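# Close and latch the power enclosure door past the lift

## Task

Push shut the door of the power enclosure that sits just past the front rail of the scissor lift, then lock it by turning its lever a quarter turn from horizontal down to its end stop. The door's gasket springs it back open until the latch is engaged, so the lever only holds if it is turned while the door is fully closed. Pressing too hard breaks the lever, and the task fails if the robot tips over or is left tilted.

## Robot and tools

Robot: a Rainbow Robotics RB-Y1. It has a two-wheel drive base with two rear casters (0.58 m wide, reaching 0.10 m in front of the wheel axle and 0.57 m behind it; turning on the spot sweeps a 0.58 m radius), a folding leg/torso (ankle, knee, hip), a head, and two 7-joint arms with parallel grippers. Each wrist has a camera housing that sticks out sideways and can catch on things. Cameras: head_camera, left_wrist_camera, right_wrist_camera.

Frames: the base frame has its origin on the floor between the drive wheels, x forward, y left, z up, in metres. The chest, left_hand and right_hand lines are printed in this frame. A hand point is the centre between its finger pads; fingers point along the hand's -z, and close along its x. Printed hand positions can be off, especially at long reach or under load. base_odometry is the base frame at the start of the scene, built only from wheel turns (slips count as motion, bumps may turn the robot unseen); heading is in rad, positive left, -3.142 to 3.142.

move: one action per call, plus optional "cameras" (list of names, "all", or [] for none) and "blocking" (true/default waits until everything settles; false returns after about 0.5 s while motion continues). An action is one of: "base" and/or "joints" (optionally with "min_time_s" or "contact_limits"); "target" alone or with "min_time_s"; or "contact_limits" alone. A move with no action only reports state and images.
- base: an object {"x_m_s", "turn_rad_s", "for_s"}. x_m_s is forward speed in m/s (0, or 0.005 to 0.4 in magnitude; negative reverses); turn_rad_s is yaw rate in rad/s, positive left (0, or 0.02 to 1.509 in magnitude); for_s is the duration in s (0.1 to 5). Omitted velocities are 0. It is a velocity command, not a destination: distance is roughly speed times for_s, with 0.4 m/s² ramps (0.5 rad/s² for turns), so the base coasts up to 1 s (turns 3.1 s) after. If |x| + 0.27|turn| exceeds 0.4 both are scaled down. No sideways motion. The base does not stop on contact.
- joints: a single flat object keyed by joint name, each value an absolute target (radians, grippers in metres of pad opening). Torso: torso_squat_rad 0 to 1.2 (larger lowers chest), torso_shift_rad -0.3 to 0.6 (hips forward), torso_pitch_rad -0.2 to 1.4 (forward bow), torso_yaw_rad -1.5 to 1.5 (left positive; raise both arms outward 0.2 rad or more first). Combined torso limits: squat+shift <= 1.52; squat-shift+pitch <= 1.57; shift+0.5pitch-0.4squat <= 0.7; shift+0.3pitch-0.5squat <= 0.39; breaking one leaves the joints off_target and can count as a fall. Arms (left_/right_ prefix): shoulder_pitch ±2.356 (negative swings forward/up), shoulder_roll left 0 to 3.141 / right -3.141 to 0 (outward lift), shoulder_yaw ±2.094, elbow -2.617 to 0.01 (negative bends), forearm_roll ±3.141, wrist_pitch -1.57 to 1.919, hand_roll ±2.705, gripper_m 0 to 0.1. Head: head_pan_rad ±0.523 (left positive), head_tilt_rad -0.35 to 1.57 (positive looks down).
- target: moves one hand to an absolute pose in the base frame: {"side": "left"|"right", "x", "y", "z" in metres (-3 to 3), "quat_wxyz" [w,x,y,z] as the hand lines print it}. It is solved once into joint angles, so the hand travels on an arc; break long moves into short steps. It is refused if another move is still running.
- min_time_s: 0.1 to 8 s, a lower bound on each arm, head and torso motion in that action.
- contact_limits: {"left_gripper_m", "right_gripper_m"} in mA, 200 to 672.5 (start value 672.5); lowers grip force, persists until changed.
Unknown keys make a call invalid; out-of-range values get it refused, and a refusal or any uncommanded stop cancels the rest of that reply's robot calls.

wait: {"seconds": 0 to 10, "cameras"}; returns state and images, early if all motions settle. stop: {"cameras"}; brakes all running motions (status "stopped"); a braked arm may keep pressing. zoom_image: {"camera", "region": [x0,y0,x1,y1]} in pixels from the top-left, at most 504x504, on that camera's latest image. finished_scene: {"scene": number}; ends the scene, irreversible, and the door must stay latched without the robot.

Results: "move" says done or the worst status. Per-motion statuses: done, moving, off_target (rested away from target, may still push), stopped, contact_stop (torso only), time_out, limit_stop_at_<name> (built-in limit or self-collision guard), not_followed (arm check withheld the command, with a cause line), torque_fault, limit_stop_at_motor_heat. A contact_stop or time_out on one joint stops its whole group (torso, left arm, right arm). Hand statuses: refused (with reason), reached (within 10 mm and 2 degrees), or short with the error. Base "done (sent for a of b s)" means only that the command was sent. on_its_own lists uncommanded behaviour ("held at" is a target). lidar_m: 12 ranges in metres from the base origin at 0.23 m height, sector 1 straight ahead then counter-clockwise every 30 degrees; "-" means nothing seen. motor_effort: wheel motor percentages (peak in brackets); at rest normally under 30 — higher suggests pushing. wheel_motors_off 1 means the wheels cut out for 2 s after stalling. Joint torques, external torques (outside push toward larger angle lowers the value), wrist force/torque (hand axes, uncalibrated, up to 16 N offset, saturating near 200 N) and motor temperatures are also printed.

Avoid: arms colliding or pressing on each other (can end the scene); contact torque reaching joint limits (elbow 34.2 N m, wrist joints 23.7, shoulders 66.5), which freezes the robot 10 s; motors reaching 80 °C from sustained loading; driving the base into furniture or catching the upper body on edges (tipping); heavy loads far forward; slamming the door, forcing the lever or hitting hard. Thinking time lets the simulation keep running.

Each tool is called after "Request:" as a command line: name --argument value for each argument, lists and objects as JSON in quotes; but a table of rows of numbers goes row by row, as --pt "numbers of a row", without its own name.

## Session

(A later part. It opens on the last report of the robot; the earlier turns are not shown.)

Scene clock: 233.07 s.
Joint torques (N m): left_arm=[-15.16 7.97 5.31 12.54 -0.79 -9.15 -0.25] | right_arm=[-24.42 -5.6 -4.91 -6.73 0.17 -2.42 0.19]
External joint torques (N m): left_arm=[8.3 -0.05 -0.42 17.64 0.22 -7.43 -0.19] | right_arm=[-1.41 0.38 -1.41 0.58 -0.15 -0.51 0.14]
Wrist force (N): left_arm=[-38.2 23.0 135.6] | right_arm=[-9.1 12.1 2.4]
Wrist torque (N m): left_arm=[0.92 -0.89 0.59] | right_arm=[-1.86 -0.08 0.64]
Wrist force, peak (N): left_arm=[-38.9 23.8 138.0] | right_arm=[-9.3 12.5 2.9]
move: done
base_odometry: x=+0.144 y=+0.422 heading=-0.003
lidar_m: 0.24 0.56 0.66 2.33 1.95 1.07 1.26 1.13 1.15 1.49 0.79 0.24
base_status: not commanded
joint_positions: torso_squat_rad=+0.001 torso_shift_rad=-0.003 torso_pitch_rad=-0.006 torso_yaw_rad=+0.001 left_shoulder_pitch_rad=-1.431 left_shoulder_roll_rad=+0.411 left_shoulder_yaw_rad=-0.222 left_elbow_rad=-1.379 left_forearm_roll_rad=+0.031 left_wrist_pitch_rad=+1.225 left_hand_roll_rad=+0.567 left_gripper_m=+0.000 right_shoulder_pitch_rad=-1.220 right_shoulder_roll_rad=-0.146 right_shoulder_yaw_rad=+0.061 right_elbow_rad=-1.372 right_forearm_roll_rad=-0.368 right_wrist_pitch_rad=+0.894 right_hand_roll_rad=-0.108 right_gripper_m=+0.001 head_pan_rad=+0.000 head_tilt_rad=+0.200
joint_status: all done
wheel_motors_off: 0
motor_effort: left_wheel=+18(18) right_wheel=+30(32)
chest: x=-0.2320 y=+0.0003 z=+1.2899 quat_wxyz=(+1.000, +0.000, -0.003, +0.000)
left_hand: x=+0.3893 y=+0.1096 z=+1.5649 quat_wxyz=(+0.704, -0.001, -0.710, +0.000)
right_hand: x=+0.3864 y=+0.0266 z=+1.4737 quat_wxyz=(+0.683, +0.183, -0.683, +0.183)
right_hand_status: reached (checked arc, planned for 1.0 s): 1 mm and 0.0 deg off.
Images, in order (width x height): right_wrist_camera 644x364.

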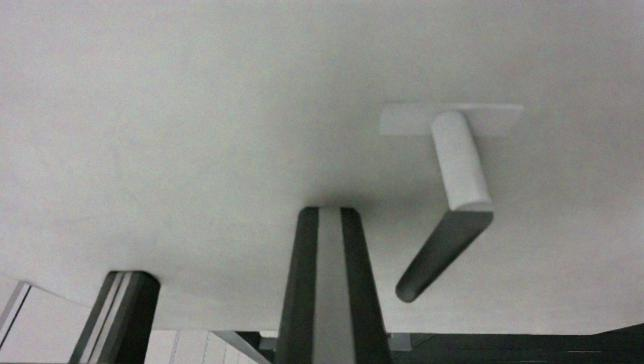

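Request:
move --target '{"side":"right","x":0.387,"y":0.037,"z":1.46,"quat_wxyz":[0.683,0.183,-0.683,0.183]}' --min_time_s 1 --cameras '["right_wrist_camera"]'

Request:
move --target '{"side":"right","x":0.387,"y":0.037,"z":1.447,"quat_wxyz":[0.683,0.183,-0.683,0.183]}' --min_time_s 1 --cameras '["right_wrist_camera"]'

Request:
move --target '{"side":"right","x":0.387,"y":0.037,"z":1.437,"quat_wxyz":[0.683,0.183,-0.683,0.183]}' --min_time_s 1 --cameras '["right_wrist_camera"]'

Scene clock: 239.07 s.
Joint torques (N m): left_arm=[-15 7.91 5.27 12.51 -0.79 -9.17 -0.29] | right_arm=[-19.76 -3.04 -1.58 -5.57 0.19 -1.08 -0.33]
External joint torques (N m): left_arm=[8.47 -0.11 -0.46 17.61 0.23 -7.44 -0.24] | right_arm=[3.14 2.54 1.87 1.93 -0.14 0.83 -0.39]
Wrist force (N): left_arm=[-39.0 23.6 133.2] | right_arm=[-2.7 10.2 3.9]
Wrist torque (N m): left_arm=[0.96 -0.96 0.56] | right_arm=[-1.88 -0.08 0.71]
Wrist force, peak (N): left_arm=[-38.9 23.3 136.0] | right_arm=[-9.4 12.4 3.1]
move: done
base_odometry: x=+0.144 y=+0.422 heading=-0.003
lidar_m: 0.23 0.56 0.66 2.33 1.95 1.07 1.26 1.13 1.14 1.50 0.79 0.24
base_status: not commanded
joint_positions: torso_squat_rad=+0.001 torso_shift_rad=-0.003 torso_pitch_rad=-0.006 torso_yaw_rad=+0.001 left_shoulder_pitch_rad=-1.431 left_shoulder_roll_rad=+0.411 left_shoulder_yaw_rad=-0.222 left_elbow_rad=-1.379 left_forearm_roll_rad=+0.031 left_wrist_pitch_rad=+1.225 left_hand_roll_rad=+0.567 left_gripper_m=+0.000 right_shoulder_pitch_rad=-1.198 right_shoulder_roll_rad=-0.120 right_shoulder_yaw_rad=+0.076 right_elbow_rad=-1.371 right_forearm_roll_rad=-0.339 right_wrist_pitch_rad=+0.866 right_hand_roll_rad=-0.116 right_gripper_m=+0.001 head_pan_rad=+0.000 head_tilt_rad=+0.200
joint_status: all done
wheel_motors_off: 0
motor_effort: left_wheel=+18(18) right_wheel=+31(32)
chest: x=-0.2320 y=+0.0003 z=+1.2899 quat_wxyz=(+1.000, +0.000, -0.003, +0.000)
left_hand: x=+0.3893 y=+0.1096 z=+1.5649 quat_wxyz=(+0.704, -0.001, -0.710, +0.000)
right_hand: x=+0.3863 y=+0.0365 z=+1.4611 quat_wxyz=(+0.682, +0.183, -0.683, +0.183)
right_hand_status: reached (checked arc, planned for 1.0 s): 1 mm and 0.1 deg off.
Images, in order (width x height): right_wrist_camera 644x364.

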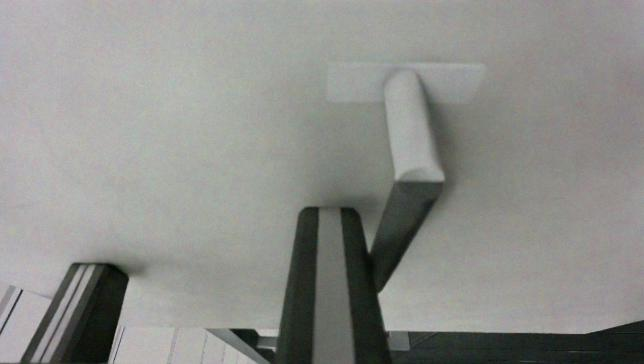

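Scene clock: 240.40 s.
Joint torques (N m): left_arm=[-15.02 8.44 5.39 10.87 -1.34 -9.34 -0.29] | right_arm=[1.64 0.8 4.92 5.43 -0.89 8.06 -0.23]
External joint torques (N m): left_arm=[8.45 0.42 -0.34 15.97 -0.32 -7.61 -0.24] | right_arm=[24.43 6.08 8.35 13.03 -1.22 9.97 -0.28]
Wrist force (N): left_arm=[-40.8 22.6 127.4] | right_arm=[33.6 9.4 -8.4]
Wrist torque (N m): left_arm=[0.78 -0.93 0.58] | right_arm=[-1.78 -0.45 1.12]
Wrist force, peak (N): left_arm=[-39.2 24.3 134.5] | right_arm=[34.9 10.2 -11.6]
move: done
base_odometry: x=+0.144 y=+0.422 heading=-0.003
lidar_m: 0.23 0.56 0.66 2.34 1.95 1.07 1.25 1.12 1.14 1.49 0.79 0.24
base_status: not commanded
joint_positions: torso_squat_rad=+0.001 torso_shift_rad=-0.003 torso_pitch_rad=-0.006 torso_yaw_rad=+0.001 left_shoulder_pitch_rad=-1.431 left_shoulder_roll_rad=+0.411 left_shoulder_yaw_rad=-0.222 left_elbow_rad=-1.378 left_forearm_roll_rad=+0.032 left_wrist_pitch_rad=+1.225 left_hand_roll_rad=+0.567 left_gripper_m=+0.000 right_shoulder_pitch_rad=-1.169 right_shoulder_roll_rad=-0.112 right_shoulder_yaw_rad=+0.084 right_elbow_rad=-1.386 right_forearm_roll_rad=-0.329 right_wrist_pitch_rad=+0.843 right_hand_roll_rad=-0.113 right_gripper_m=+0.001 head_pan_rad=+0.000 head_tilt_rad=+0.200
joint_status: all done
wheel_motors_off: 0
motor_effort: left_wheel=+18(18) right_wheel=+30(33)
chest: x=-0.2321 y=+0.0003 z=+1.2899 quat_wxyz=(+1.000, +0.000, -0.003, +0.000)
left_hand: x=+0.3892 y=+0.1096 z=+1.5649 quat_wxyz=(+0.704, -0.001, -0.710, +0.000)
right_hand: x=+0.3857 y=+0.0371 z=+1.4534 quat_wxyz=(+0.679, +0.183, -0.687, +0.183)
right_hand_status: reached (checked arc, planned for 1.0 s): 7 mm and 0.7 deg off.
Images, in order (width x height): right_wrist_camera 644x364.

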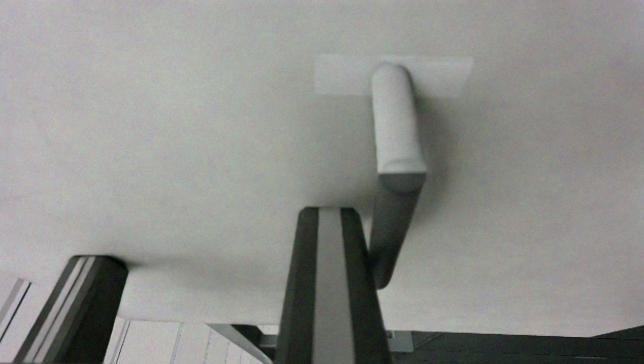

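Scene clock: 241.73 s.
Joint torques (N m): left_arm=[-15.9 8.38 5.62 8.79 -0.95 -8.55 -0.24] | right_arm=[3.4 -1.18 4.53 8.82 0 8.25 -0.22]
External joint torques (N m): left_arm=[7.57 0.36 -0.1 13.89 0.06 -6.83 -0.19] | right_arm=[26.1 3.83 7.93 16.53 -0.33 10.17 -0.27]
Wrist force (N): left_arm=[-37.2 21.9 114.2] | right_arm=[33.5 14.9 6.7]
Wrist torque (N m): left_arm=[0.73 -1.06 0.56] | right_arm=[-1.91 -0.33 1.08]
Wrist force, peak (N): left_arm=[-41.3 22.6 129.2] | right_arm=[35.2 14.8 7.3]
move: done
base_odometry: x=+0.144 y=+0.422 heading=-0.003
lidar_m: 0.23 0.56 0.67 2.33 1.96 1.07 1.26 1.12 1.14 1.49 0.79 0.24
base_status: not commanded
joint_positions: torso_squat_rad=+0.001 torso_shift_rad=-0.003 torso_pitch_rad=-0.007 torso_yaw_rad=+0.001 left_shoulder_pitch_rad=-1.431 left_shoulder_roll_rad=+0.411 left_shoulder_yaw_rad=-0.222 left_elbow_rad=-1.378 left_forearm_roll_rad=+0.032 left_wrist_pitch_rad=+1.225 left_hand_roll_rad=+0.567 left_gripper_m=+0.000 right_shoulder_pitch_rad=-1.142 right_shoulder_roll_rad=-0.106 right_shoulder_yaw_rad=+0.092 right_elbow_rad=-1.397 right_forearm_roll_rad=-0.323 right_wrist_pitch_rad=+0.827 right_hand_roll_rad=-0.110 right_gripper_m=+0.001 head_pan_rad=+0.000 head_tilt_rad=+0.200
joint_status: all done
wheel_motors_off: 0
motor_effort: left_wheel=+18(18) right_wheel=+30(32)
chest: x=-0.2322 y=+0.0003 z=+1.2899 quat_wxyz=(+1.000, +0.000, -0.003, +0.000)
left_hand: x=+0.3893 y=+0.1097 z=+1.5648 quat_wxyz=(+0.704, -0.001, -0.710, +0.000)
right_hand: x=+0.3855 y=+0.0376 z=+1.4437 quat_wxyz=(+0.678, +0.184, -0.687, +0.184)
right_hand_status: reached (checked arc, planned for 1.0 s): 7 mm and 0.7 deg off.
Images, in order (width x height): right_wrist_camera 644x364.

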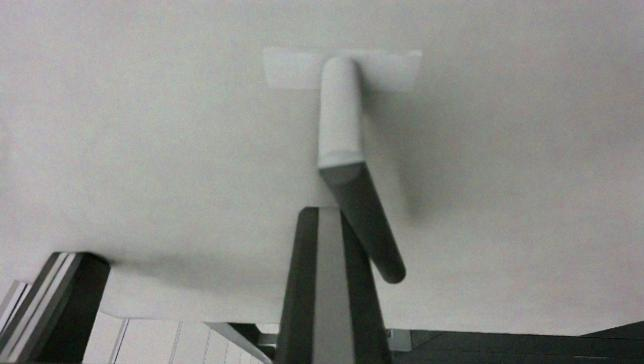

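Request:
move --target '{"side":"right","x":0.387,"y":0.037,"z":1.427,"quat_wxyz":[0.683,0.183,-0.683,0.183]}' --min_time_s 1 --cameras '["right_wrist_camera"]'

Request:
move --target '{"side":"right","x":0.387,"y":0.031,"z":1.417,"quat_wxyz":[0.683,0.183,-0.683,0.183]}' --min_time_s 1 --cameras '["right_wrist_camera"]'

Request:
move --target '{"side":"right","x":0.387,"y":0.022,"z":1.409,"quat_wxyz":[0.683,0.183,-0.683,0.183]}' --min_time_s 1 --cameras '["right_wrist_camera","head_camera"]'

Scene clock: 250.27 s.
Joint torques (N m): left_arm=[-16.08 8.59 5.63 8.57 -1.26 -7.62 -0.27] | right_arm=[2.26 -7.9 -1.24 7.89 2.48 6.55 -0.02]
External joint torques (N m): left_arm=[7.39 0.56 -0.1 13.67 -0.25 -5.89 -0.22] | right_arm=[24.85 -3.18 2.15 15.71 2.16 8.47 -0.07]
Wrist force (N): left_arm=[-35.2 17.8 110.3] | right_arm=[25.5 25.3 7.9]
Wrist torque (N m): left_arm=[0.57 -1.09 0.53] | right_arm=[-1.83 -0.25 0.88]
Wrist force, peak (N): left_arm=[-37.2 22.3 115.4] | right_arm=[28.3 25.7 11.4]
move: done
base_odometry: x=+0.144 y=+0.422 heading=-0.003
lidar_m: 0.23 0.56 0.66 2.33 1.96 1.07 1.25 1.13 1.14 1.49 0.79 0.24
base_status: not commanded
joint_positions: torso_squat_rad=+0.001 torso_shift_rad=-0.003 torso_pitch_rad=-0.007 torso_yaw_rad=+0.001 left_shoulder_pitch_rad=-1.431 left_shoulder_roll_rad=+0.411 left_shoulder_yaw_rad=-0.222 left_elbow_rad=-1.378 left_forearm_roll_rad=+0.032 left_wrist_pitch_rad=+1.225 left_hand_roll_rad=+0.567 left_gripper_m=+0.000 right_shoulder_pitch_rad=-1.114 right_shoulder_roll_rad=-0.098 right_shoulder_yaw_rad=+0.101 right_elbow_rad=-1.405 right_forearm_roll_rad=-0.318 right_wrist_pitch_rad=+0.812 right_hand_roll_rad=-0.106 right_gripper_m=+0.001 head_pan_rad=+0.000 head_tilt_rad=+0.200
joint_status: all done
wheel_motors_off: 0
motor_effort: left_wheel=+17(18) right_wheel=+30(32)
chest: x=-0.2322 y=+0.0003 z=+1.2899 quat_wxyz=(+1.000, +0.000, -0.003, +0.000)
left_hand: x=+0.3893 y=+0.1097 z=+1.5648 quat_wxyz=(+0.704, -0.001, -0.710, +0.000)
right_hand: x=+0.3852 y=+0.0389 z=+1.4328 quat_wxyz=(+0.679, +0.185, -0.686, +0.184)
right_hand_status: reached (checked arc, planned for 1.0 s): 6 mm and 0.7 deg off.
Images, in order (width x height): right_wrist_camera 644x364.

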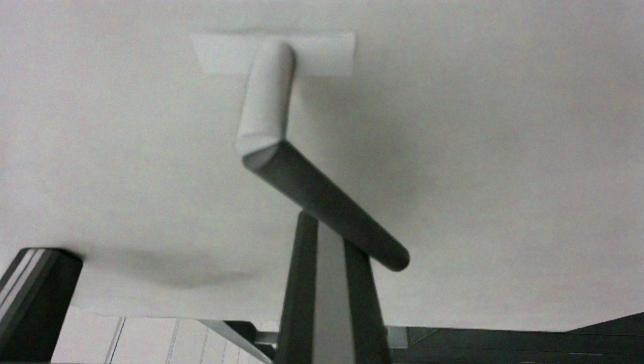

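Scene clock: 251.60 s.
Joint torques (N m): left_arm=[-15.76 9.46 6.05 8.62 -1.65 -6.77 -0.23] | right_arm=[3.14 -16.01 -5.27 8.34 3.33 6.42 -0.19]
External joint torques (N m): left_arm=[7.72 1.45 0.32 13.73 -0.64 -5.04 -0.17] | right_arm=[25.62 -11.51 -1.87 16.24 3.04 8.34 -0.24]
Wrist force (N): left_arm=[-32.1 14.1 103.7] | right_arm=[24.5 34.3 5.0]
Wrist torque (N m): left_arm=[0.41 -1.14 0.51] | right_arm=[-1.74 -0.29 0.92]
Wrist force, peak (N): left_arm=[-35.5 18.3 114.1] | right_arm=[26.3 34.8 10.2]
move: done
base_odometry: x=+0.144 y=+0.422 heading=-0.003
lidar_m: 0.24 0.56 0.66 2.33 1.96 1.07 1.26 1.13 1.14 1.49 0.79 0.24
base_status: not commanded
joint_positions: torso_squat_rad=+0.001 torso_shift_rad=-0.003 torso_pitch_rad=-0.007 torso_yaw_rad=+0.001 left_shoulder_pitch_rad=-1.431 left_shoulder_roll_rad=+0.411 left_shoulder_yaw_rad=-0.222 left_elbow_rad=-1.378 left_forearm_roll_rad=+0.032 left_wrist_pitch_rad=+1.225 left_hand_roll_rad=+0.567 left_gripper_m=+0.000 right_shoulder_pitch_rad=-1.081 right_shoulder_roll_rad=-0.102 right_shoulder_yaw_rad=+0.106 right_elbow_rad=-1.424 right_forearm_roll_rad=-0.329 right_wrist_pitch_rad=+0.799 right_hand_roll_rad=-0.094 right_gripper_m=+0.001 head_pan_rad=+0.000 head_tilt_rad=+0.200
joint_status: all done
wheel_motors_off: 0
motor_effort: left_wheel=+17(18) right_wheel=+30(32)
chest: x=-0.2322 y=+0.0004 z=+1.2899 quat_wxyz=(+1.000, +0.000, -0.003, +0.000)
left_hand: x=+0.3893 y=+0.1096 z=+1.5648 quat_wxyz=(+0.704, -0.001, -0.710, -0.001)
right_hand: x=+0.3850 y=+0.0348 z=+1.4228 quat_wxyz=(+0.679, +0.185, -0.686, +0.185)
right_hand_status: reached (checked arc, planned for 1.0 s): 7 mm and 0.7 deg off.
Images, in order (width x height): right_wrist_camera 644x364.

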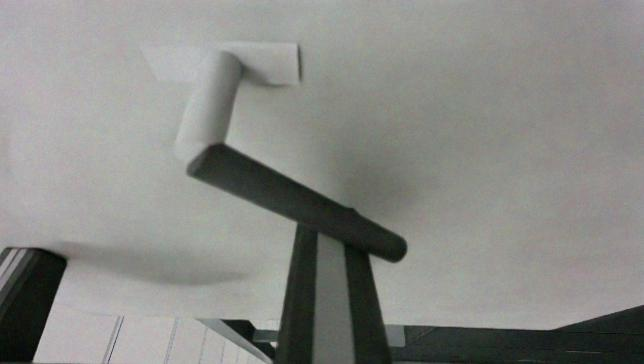

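Scene clock: 252.93 s.
Joint torques (N m): left_arm=[-15.94 10.09 6.22 8.69 -1.85 -5.54 -0.31] | right_arm=[4.01 -20.26 -9.49 8.85 5.11 5.59 0.06]
External joint torques (N m): left_arm=[7.54 2.08 0.5 13.8 -0.84 -3.82 -0.25] | right_arm=[26.39 -15.85 -6.04 16.78 4.83 7.51 0.01]
Wrist force (N): left_arm=[-28.3 11.1 94.9] | right_arm=[20.9 43.2 6.9]
Wrist torque (N m): left_arm=[0.28 -1.20 0.47] | right_arm=[-1.71 -0.25 0.82]
Wrist force, peak (N): left_arm=[-32.3 13.6 106.9] | right_arm=[25.1 44.1 7.4]
move: done
base_odometry: x=+0.144 y=+0.422 heading=-0.003
lidar_m: 0.23 0.56 0.67 2.33 1.95 1.06 1.25 1.13 1.15 1.50 0.79 0.24
base_status: not commanded
joint_positions: torso_squat_rad=+0.001 torso_shift_rad=-0.003 torso_pitch_rad=-0.006 torso_yaw_rad=+0.001 left_shoulder_pitch_rad=-1.431 left_shoulder_roll_rad=+0.410 left_shoulder_yaw_rad=-0.222 left_elbow_rad=-1.378 left_forearm_roll_rad=+0.032 left_wrist_pitch_rad=+1.224 left_hand_roll_rad=+0.567 left_gripper_m=+0.000 right_shoulder_pitch_rad=-1.048 right_shoulder_roll_rad=-0.115 right_shoulder_yaw_rad=+0.108 right_elbow_rad=-1.446 right_forearm_roll_rad=-0.350 right_wrist_pitch_rad=+0.791 right_hand_roll_rad=-0.077 right_gripper_m=+0.001 head_pan_rad=+0.000 head_tilt_rad=+0.200
joint_status: all done
wheel_motors_off: 0
motor_effort: left_wheel=+18(18) right_wheel=+31(32)
chest: x=-0.2321 y=+0.0005 z=+1.2899 quat_wxyz=(+1.000, +0.000, -0.003, +0.000)
left_hand: x=+0.3893 y=+0.1096 z=+1.5647 quat_wxyz=(+0.704, -0.001, -0.710, -0.001)
right_hand: x=+0.3849 y=+0.0270 z=+1.4144 quat_wxyz=(+0.679, +0.186, -0.686, +0.186)
right_hand_status: reached (checked arc, planned for 1.0 s): 8 mm and 0.7 deg off.
pictures: head_camera, right_wrist_camera
Images, in order (width x height): head_camera 896x504, right_wrist_camera 644x364.

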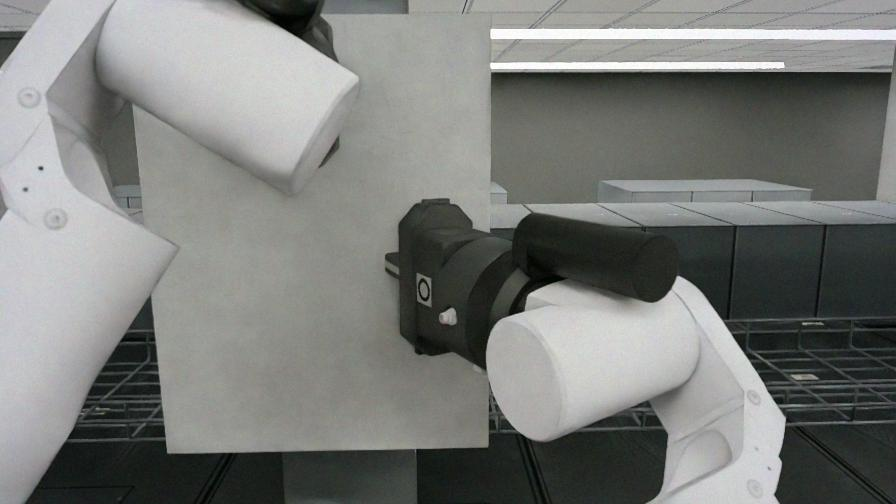

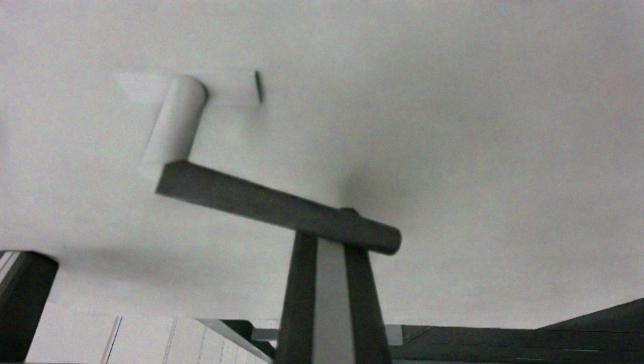

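Request:
move --target '{"side":"right","x":0.387,"y":0.012,"z":1.406,"quat_wxyz":[0.683,0.183,-0.683,0.183]}' --min_time_s 1 --cameras '["right_wrist_camera"]'

Request:
move --target '{"side":"right","x":0.387,"y":0.004,"z":1.405,"quat_wxyz":[0.683,0.183,-0.683,0.183]}' --min_time_s 1 --cameras '["right_wrist_camera"]'

Scene clock: 256.03 s.
Joint torques (N m): left_arm=[-14.78 10.85 6.33 9.21 -2.12 -5.38 -0.25] | right_arm=[0.02 -23.98 -15.35 6.32 6.32 4.08 0.17]
External joint torques (N m): left_arm=[8.7 2.84 0.61 14.32 -1.11 -3.65 -0.2] | right_arm=[22.34 -19.51 -11.81 14.22 6.06 6.01 0.12]
Wrist force (N): left_arm=[-28.4 9.8 97.6] | right_arm=[13.4 48.1 3.9]
Wrist torque (N m): left_arm=[0.24 -1.22 0.47] | right_arm=[-1.64 -0.25 0.68]
Wrist force, peak (N): left_arm=[-28.3 9.9 98.2] | right_arm=[13.4 48.5 3.8]
move: done
base_odometry: x=+0.144 y=+0.422 heading=-0.003
lidar_m: 0.24 0.56 0.66 2.33 1.95 1.07 1.25 1.13 1.14 1.49 0.79 0.23
base_status: not commanded
joint_positions: torso_squat_rad=+0.001 torso_shift_rad=-0.003 torso_pitch_rad=-0.006 torso_yaw_rad=+0.001 left_shoulder_pitch_rad=-1.431 left_shoulder_roll_rad=+0.410 left_shoulder_yaw_rad=-0.223 left_elbow_rad=-1.378 left_forearm_roll_rad=+0.032 left_wrist_pitch_rad=+1.224 left_hand_roll_rad=+0.567 left_gripper_m=+0.000 right_shoulder_pitch_rad=-1.026 right_shoulder_roll_rad=-0.134 right_shoulder_yaw_rad=+0.105 right_elbow_rad=-1.466 right_forearm_roll_rad=-0.377 right_wrist_pitch_rad=+0.794 right_hand_roll_rad=-0.062 right_gripper_m=+0.001 head_pan_rad=+0.000 head_tilt_rad=+0.200
joint_status: all done
wheel_motors_off: 0
motor_effort: left_wheel=+17(18) right_wheel=+27(31)
chest: x=-0.2320 y=+0.0005 z=+1.2899 quat_wxyz=(+1.000, +0.000, -0.003, +0.000)
left_hand: x=+0.3894 y=+0.1095 z=+1.5648 quat_wxyz=(+0.704, -0.001, -0.710, -0.001)
right_hand: x=+0.3848 y=+0.0177 z=+1.4102 quat_wxyz=(+0.679, +0.186, -0.685, +0.186)
right_hand_status: reached (checked arc, planned for 1.0 s): 7 mm and 0.7 deg off.
Images, in order (width x height): right_wrist_camera 644x364.

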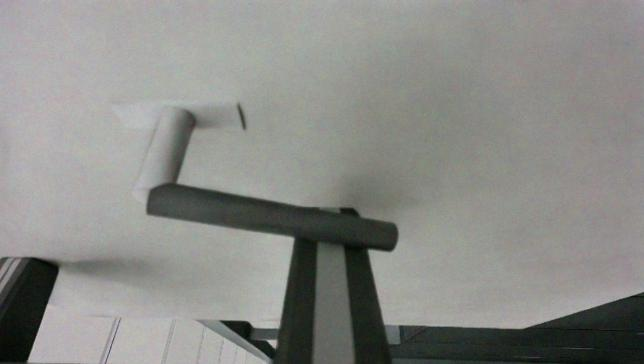

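Scene clock: 257.37 s.
Joint torques (N m): left_arm=[-14.35 11.18 6.75 9.94 -2.15 -5.3 -0.26] | right_arm=[-3.14 -26.1 -17.26 4.35 7.01 2.47 0.25]
External joint torques (N m): left_arm=[9.12 3.18 1.03 15.04 -1.14 -3.58 -0.21] | right_arm=[19.14 -21.52 -13.65 12.21 6.76 4.4 0.2]
Wrist force (N): left_arm=[-28.5 9.4 100.1] | right_arm=[6.9 50.2 2.8]
Wrist torque (N m): left_arm=[0.20 -1.17 0.49] | right_arm=[-1.57 -0.24 0.57]
Wrist force, peak (N): left_arm=[-28.8 9.2 101.1] | right_arm=[7.3 50.7 2.9]
move: done
base_odometry: x=+0.144 y=+0.422 heading=-0.003
lidar_m: 0.23 0.56 0.66 2.33 1.95 1.07 1.25 1.12 1.14 1.48 0.79 0.24
base_status: not commanded
joint_positions: torso_squat_rad=+0.001 torso_shift_rad=-0.003 torso_pitch_rad=-0.006 torso_yaw_rad=+0.001 left_shoulder_pitch_rad=-1.431 left_shoulder_roll_rad=+0.410 left_shoulder_yaw_rad=-0.223 left_elbow_rad=-1.378 left_forearm_roll_rad=+0.032 left_wrist_pitch_rad=+1.224 left_hand_roll_rad=+0.567 left_gripper_m=+0.000 right_shoulder_pitch_rad=-1.011 right_shoulder_roll_rad=-0.151 right_shoulder_yaw_rad=+0.101 right_elbow_rad=-1.482 right_forearm_roll_rad=-0.400 right_wrist_pitch_rad=+0.798 right_hand_roll_rad=-0.051 right_gripper_m=+0.001 head_pan_rad=+0.000 head_tilt_rad=+0.200
joint_status: all done
wheel_motors_off: 0
motor_effort: left_wheel=+18(18) right_wheel=+29(31)
chest: x=-0.2320 y=+0.0006 z=+1.2899 quat_wxyz=(+1.000, +0.000, -0.003, +0.000)
left_hand: x=+0.3894 y=+0.1095 z=+1.5648 quat_wxyz=(+0.704, -0.001, -0.710, -0.001)
right_hand: x=+0.3847 y=+0.0098 z=+1.4083 quat_wxyz=(+0.680, +0.186, -0.684, +0.186)
right_hand_status: reached (checked arc, planned for 1.0 s): 7 mm and 0.7 deg off.
Images, in order (width x height): right_wrist_camera 644x364.

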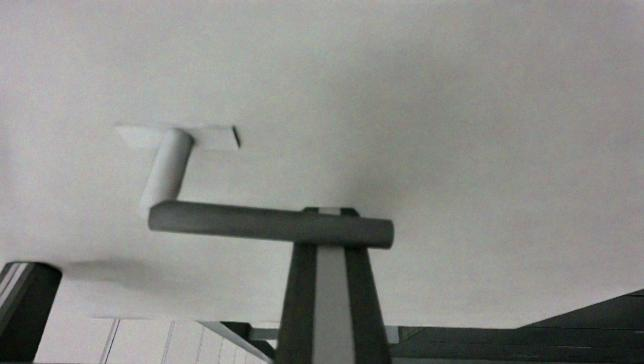

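Request:
move --target '{"side":"right","x":0.387,"y":-0.004,"z":1.406,"quat_wxyz":[0.683,0.183,-0.683,0.183]}' --min_time_s 1 --cameras '["right_wrist_camera"]'

Request:
move --target '{"side":"right","x":0.387,"y":-0.010,"z":1.407,"quat_wxyz":[0.683,0.183,-0.683,0.183]}' --min_time_s 1 --cameras '["right_wrist_camera"]'

Scene clock: 260.63 s.
Joint torques (N m): left_arm=[-13.19 12.23 7.01 10.95 -2.54 -5.04 -0.23] | right_arm=[-6.51 -28.91 -21.34 2.13 8.1 0.27 0.18]
External joint torques (N m): left_arm=[10.28 4.24 1.29 16.05 -1.53 -3.31 -0.17] | right_arm=[15.75 -24.17 -17.65 9.94 7.88 2.2 0.13]
Wrist force (N): left_arm=[-28.6 7.8 102.4] | right_arm=[-0.8 55.1 -0.5]
Wrist torque (N m): left_arm=[0.18 -1.20 0.47] | right_arm=[-1.47 -0.17 0.66]
Wrist force, peak (N): left_arm=[-28.2 8.4 104.0] | right_arm=[-1.0 55.5 -0.1]
move: done
base_odometry: x=+0.144 y=+0.422 heading=-0.003
lidar_m: 0.24 0.56 0.66 2.33 1.96 1.07 1.25 1.13 1.14 1.49 0.79 0.23
base_status: not commanded
joint_positions: torso_squat_rad=+0.001 torso_shift_rad=-0.003 torso_pitch_rad=-0.006 torso_yaw_rad=+0.001 left_shoulder_pitch_rad=-1.431 left_shoulder_roll_rad=+0.410 left_shoulder_yaw_rad=-0.223 left_elbow_rad=-1.378 left_forearm_roll_rad=+0.032 left_wrist_pitch_rad=+1.224 left_hand_roll_rad=+0.567 left_gripper_m=+0.000 right_shoulder_pitch_rad=-1.003 right_shoulder_roll_rad=-0.168 right_shoulder_yaw_rad=+0.096 right_elbow_rad=-1.494 right_forearm_roll_rad=-0.423 right_wrist_pitch_rad=+0.805 right_hand_roll_rad=-0.042 right_gripper_m=+0.001 head_pan_rad=+0.000 head_tilt_rad=+0.200
joint_status: all done
wheel_motors_off: 0
motor_effort: left_wheel=+18(18) right_wheel=+29(31)
chest: x=-0.2319 y=+0.0007 z=+1.2899 quat_wxyz=(+1.000, +0.000, -0.003, +0.001)
left_hand: x=+0.3894 y=+0.1094 z=+1.5648 quat_wxyz=(+0.704, -0.001, -0.710, -0.001)
right_hand: x=+0.3846 y=+0.0023 z=+1.4082 quat_wxyz=(+0.681, +0.187, -0.684, +0.187)
right_hand_status: reached (checked arc, planned for 1.0 s): 7 mm and 0.7 deg off.
Images, in order (width x height): right_wrist_camera 644x364.

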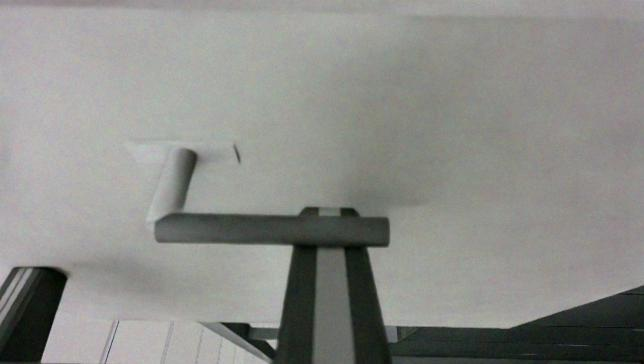

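Scene clock: 261.97 s.
Joint torques (N m): left_arm=[-11.62 14.32 8.42 11.86 -3.45 -4.03 -0.21] | right_arm=[-6.2 -38.72 -30.18 2.01 11.04 -1.28 -0.1]
External joint torques (N m): left_arm=[11.86 6.34 2.71 16.97 -2.44 -2.3 -0.15] | right_arm=[16.04 -33.87 -26.42 9.77 10.82 0.65 -0.16]
Wrist force (N): left_arm=[-26.2 2.0 99.5] | right_arm=[-7.3 70.9 -6.6]
Wrist torque (N m): left_arm=[0.03 -1.09 0.48] | right_arm=[-1.20 -0.06 1.01]
Wrist force, peak (N): left_arm=[-28.0 5.0 104.7] | right_arm=[-7.3 71.1 -6.8]
move: done
base_odometry: x=+0.144 y=+0.422 heading=-0.003
lidar_m: 0.23 0.56 0.66 2.33 1.95 1.07 1.25 1.13 1.14 1.49 0.79 0.24
base_status: not commanded
joint_positions: torso_squat_rad=+0.001 torso_shift_rad=-0.003 torso_pitch_rad=-0.006 torso_yaw_rad=+0.001 left_shoulder_pitch_rad=-1.432 left_shoulder_roll_rad=+0.409 left_shoulder_yaw_rad=-0.223 left_elbow_rad=-1.379 left_forearm_roll_rad=+0.032 left_wrist_pitch_rad=+1.224 left_hand_roll_rad=+0.567 left_gripper_m=+0.000 right_shoulder_pitch_rad=-0.997 right_shoulder_roll_rad=-0.180 right_shoulder_yaw_rad=+0.093 right_elbow_rad=-1.504 right_forearm_roll_rad=-0.442 right_wrist_pitch_rad=+0.811 right_hand_roll_rad=-0.035 right_gripper_m=+0.001 head_pan_rad=+0.000 head_tilt_rad=+0.200
joint_status: all done
wheel_motors_off: 0
motor_effort: left_wheel=+18(18) right_wheel=+26(30)
chest: x=-0.2318 y=+0.0010 z=+1.2899 quat_wxyz=(+1.000, -0.001, -0.003, +0.001)
left_hand: x=+0.3893 y=+0.1093 z=+1.5648 quat_wxyz=(+0.704, -0.002, -0.710, -0.001)
right_hand: x=+0.3839 y=-0.0015 z=+1.4085 quat_wxyz=(+0.681, +0.188, -0.683, +0.188)
right_hand_status: reached (checked arc, planned for 1.0 s): 9 mm and 0.8 deg off.
Images, in order (width x height): right_wrist_camera 644x364.

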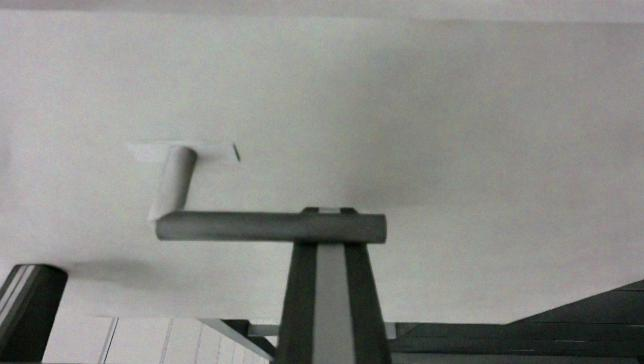

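Request:
move --target '{"side":"right","x":0.38,"y":0.015,"z":1.408,"quat_wxyz":[0.683,0.183,-0.683,0.183]}' --cameras '[]'

Request:
move --target '{"side":"right","x":0.29,"y":-0.04,"z":1.41,"quat_wxyz":[0.683,0.183,-0.683,0.183]}' --cameras '["head_camera","right_wrist_camera"]'

Request:
move --target '{"side":"left","x":0.36,"y":0.13,"z":1.56,"quat_wxyz":[0.707,0,-0.707,0]}' --min_time_s 1 --cameras '["head_camera","right_wrist_camera"]'

Scene clock: 265.30 s.
Joint torques (N m): left_arm=[-12.74 8.62 5.61 11.96 -0.6 -8.79 -0.26] | right_arm=[-21.37 -5.96 -4.81 -7.28 0.84 -2.08 -0.1]
External joint torques (N m): left_arm=[10.73 0.61 -0.11 17.06 0.41 -7.07 -0.2] | right_arm=[0.68 -1.67 -1.28 0.51 0.57 -0.15 -0.15]
Wrist force (N): left_arm=[-37.4 23.4 131.9] | right_arm=[-9.4 14.3 2.5]
Wrist torque (N m): left_arm=[0.95 -0.94 0.58] | right_arm=[-2.12 -0.10 0.65]
Wrist force, peak (N): left_arm=[-37.8 29.4 136.3] | right_arm=[-7.7 71.5 -6.5]
move: done
base_odometry: x=+0.144 y=+0.422 heading=-0.003
lidar_m: 0.23 0.56 0.66 2.33 1.95 1.07 1.25 1.13 1.14 1.49 0.79 0.24
base_status: not commanded
joint_positions: torso_squat_rad=+0.001 torso_shift_rad=-0.003 torso_pitch_rad=-0.006 torso_yaw_rad=+0.001 left_shoulder_pitch_rad=-1.431 left_shoulder_roll_rad=+0.411 left_shoulder_yaw_rad=-0.222 left_elbow_rad=-1.379 left_forearm_roll_rad=+0.031 left_wrist_pitch_rad=+1.225 left_hand_roll_rad=+0.567 left_gripper_m=+0.000 right_shoulder_pitch_rad=-1.005 right_shoulder_roll_rad=-0.135 right_shoulder_yaw_rad=+0.105 right_elbow_rad=-1.510 right_forearm_roll_rad=-0.365 right_wrist_pitch_rad=+0.823 right_hand_roll_rad=-0.075 right_gripper_m=+0.001 head_pan_rad=+0.000 head_tilt_rad=+0.200
joint_status: all done
wheel_motors_off: 0
motor_effort: left_wheel=+19(20) right_wheel=+28(29)
chest: x=-0.2318 y=+0.0004 z=+1.2899 quat_wxyz=(+1.000, +0.000, -0.003, +0.000)
left_hand: x=+0.3895 y=+0.1095 z=+1.5649 quat_wxyz=(+0.704, -0.001, -0.710, -0.001)
right_hand: x=+0.3792 y=+0.0139 z=+1.4085 quat_wxyz=(+0.682, +0.185, -0.683, +0.184)
right_hand_status: reached (checked arc, planned for 0.2 s): 1 mm and 0.3 deg off.

Scene clock: 266.50 s.
Joint torques (N m): left_arm=[-13.47 8.04 5.24 11.39 -0.15 -8.71 -0.31] | right_arm=[-18.64 -4.32 -4.66 -5.86 0.52 -2.61 -0.13]
External joint torques (N m): left_arm=[10 0.02 -0.48 16.49 0.85 -6.93 -0.26] | right_arm=[-0.4 -0.84 -1.02 -0.09 0.14 -0.7 -0.18]
Wrist force (N): left_arm=[-37.3 24.0 129.0] | right_arm=[-9.6 14.0 2.4]
Wrist torque (N m): left_arm=[0.90 -1.03 0.58] | right_arm=[-2.08 -0.14 0.64]
Wrist force, peak (N): left_arm=[-37.8 25.5 133.9] | right_arm=[-7.7 29.4 -0.4]
move: done
base_odometry: x=+0.144 y=+0.422 heading=-0.003
lidar_m: 0.23 0.57 0.66 2.34 1.95 1.07 1.25 1.13 1.14 1.49 0.79 0.23
base_status: not commanded
joint_positions: torso_squat_rad=+0.001 torso_shift_rad=-0.003 torso_pitch_rad=-0.006 torso_yaw_rad=+0.001 left_shoulder_pitch_rad=-1.431 left_shoulder_roll_rad=+0.411 left_shoulder_yaw_rad=-0.222 left_elbow_rad=-1.379 left_forearm_roll_rad=+0.031 left_wrist_pitch_rad=+1.225 left_hand_roll_rad=+0.567 left_gripper_m=+0.000 right_shoulder_pitch_rad=-0.768 right_shoulder_roll_rad=-0.224 right_shoulder_yaw_rad=+0.088 right_elbow_rad=-2.043 right_forearm_roll_rad=-0.390 right_wrist_pitch_rad=+1.112 right_hand_roll_rad=-0.159 right_gripper_m=+0.001 head_pan_rad=+0.000 head_tilt_rad=+0.200
joint_status: all done
wheel_motors_off: 0
motor_effort: left_wheel=+19(19) right_wheel=+28(30)
chest: x=-0.2318 y=+0.0003 z=+1.2899 quat_wxyz=(+1.000, +0.000, -0.003, +0.000)
left_hand: x=+0.3896 y=+0.1096 z=+1.5648 quat_wxyz=(+0.704, -0.001, -0.710, +0.000)
right_hand: x=+0.2900 y=-0.0400 z=+1.4099 quat_wxyz=(+0.683, +0.183, -0.683, +0.183)
right_hand_status: reached (checked arc, planned for 0.9 s): 0 mm and 0.0 deg off.
Images, in order (width x height): head_camera 896x504, right_wrist_camera 644x364.

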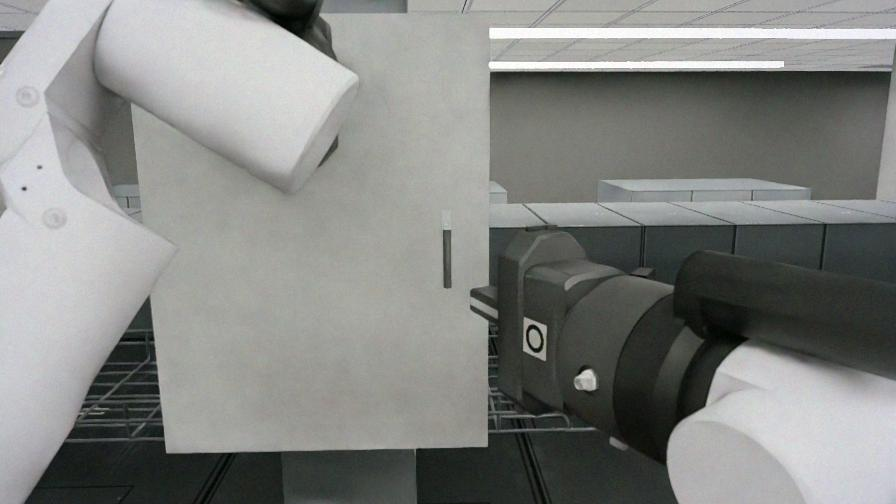

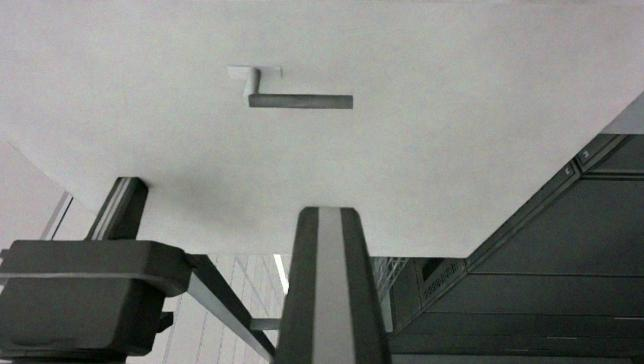

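Scene clock: 267.97 s.
Joint torques (N m): left_arm=[-20.57 7.8 6.54 -4.6 -0.75 -1.66 -0.56] | right_arm=[-19.08 -4.25 -4.73 -5.97 0.32 -2.6 -0.14]
External joint torques (N m): left_arm=[1.87 0.21 0.61 -0.32 0.27 0.09 -0.5] | right_arm=[-0.86 -0.81 -1.11 -0.14 -0.05 -0.7 -0.19]
Wrist force (N): left_arm=[-12.9 10.1 9.7] | right_arm=[-9.4 14.3 2.3]
Wrist torque (N m): left_arm=[-0.61 -1.81 0.42] | right_arm=[-2.13 -0.15 0.65]
Wrist force, peak (N): left_arm=[-36.9 24.9 129.1] | right_arm=[-9.8 14.6 2.3]
move: done
base_odometry: x=+0.144 y=+0.422 heading=-0.003
lidar_m: 0.23 0.56 0.66 2.32 1.96 1.07 1.25 1.13 1.14 1.49 0.79 0.24
base_status: not commanded
joint_positions: torso_squat_rad=+0.000 torso_shift_rad=+0.000 torso_pitch_rad=+0.000 torso_yaw_rad=+0.000 left_shoulder_pitch_rad=-1.352 left_shoulder_roll_rad=+0.458 left_shoulder_yaw_rad=-0.191 left_elbow_rad=-1.577 left_forearm_roll_rad=+0.068 left_wrist_pitch_rad=+1.346 left_hand_roll_rad=+0.543 left_gripper_m=+0.000 right_shoulder_pitch_rad=-0.768 right_shoulder_roll_rad=-0.224 right_shoulder_yaw_rad=+0.088 right_elbow_rad=-2.043 right_forearm_roll_rad=-0.390 right_wrist_pitch_rad=+1.112 right_hand_roll_rad=-0.159 right_gripper_m=+0.001 head_pan_rad=+0.000 head_tilt_rad=+0.200
joint_status: all done
wheel_motors_off: 0
motor_effort: left_wheel=-6(19) right_wheel=+11(31)
chest: x=-0.2281 y=-0.0002 z=+1.2899 quat_wxyz=(+1.000, +0.000, +0.000, +0.000)
left_hand: x=+0.3658 y=+0.1285 z=+1.5573 quat_wxyz=(+0.709, +0.000, -0.705, -0.001)
left_hand_status: reached (checked arc, planned for 1.0 s): 7 mm and 0.3 deg off.
right_hand: x=+0.2943 y=-0.0410 z=+1.4069 quat_wxyz=(+0.685, +0.184, -0.681, +0.182)
Images, in order (width x height): head_camera 896x504, right_wrist_camera 644x364.

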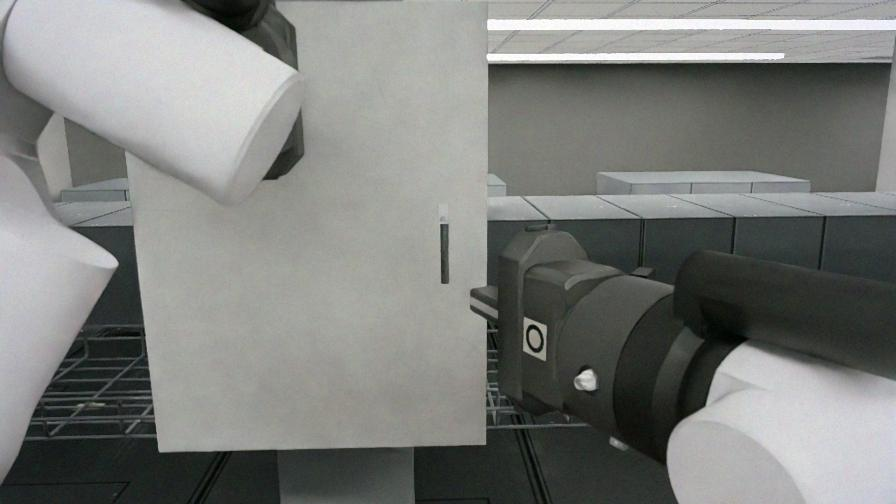

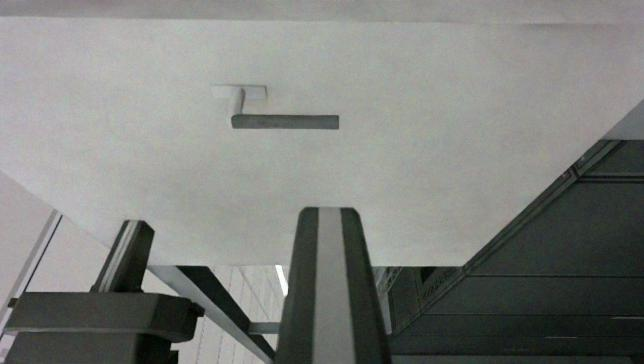

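Request:
finished_scene --scene 1

The scene is finished: the task was done.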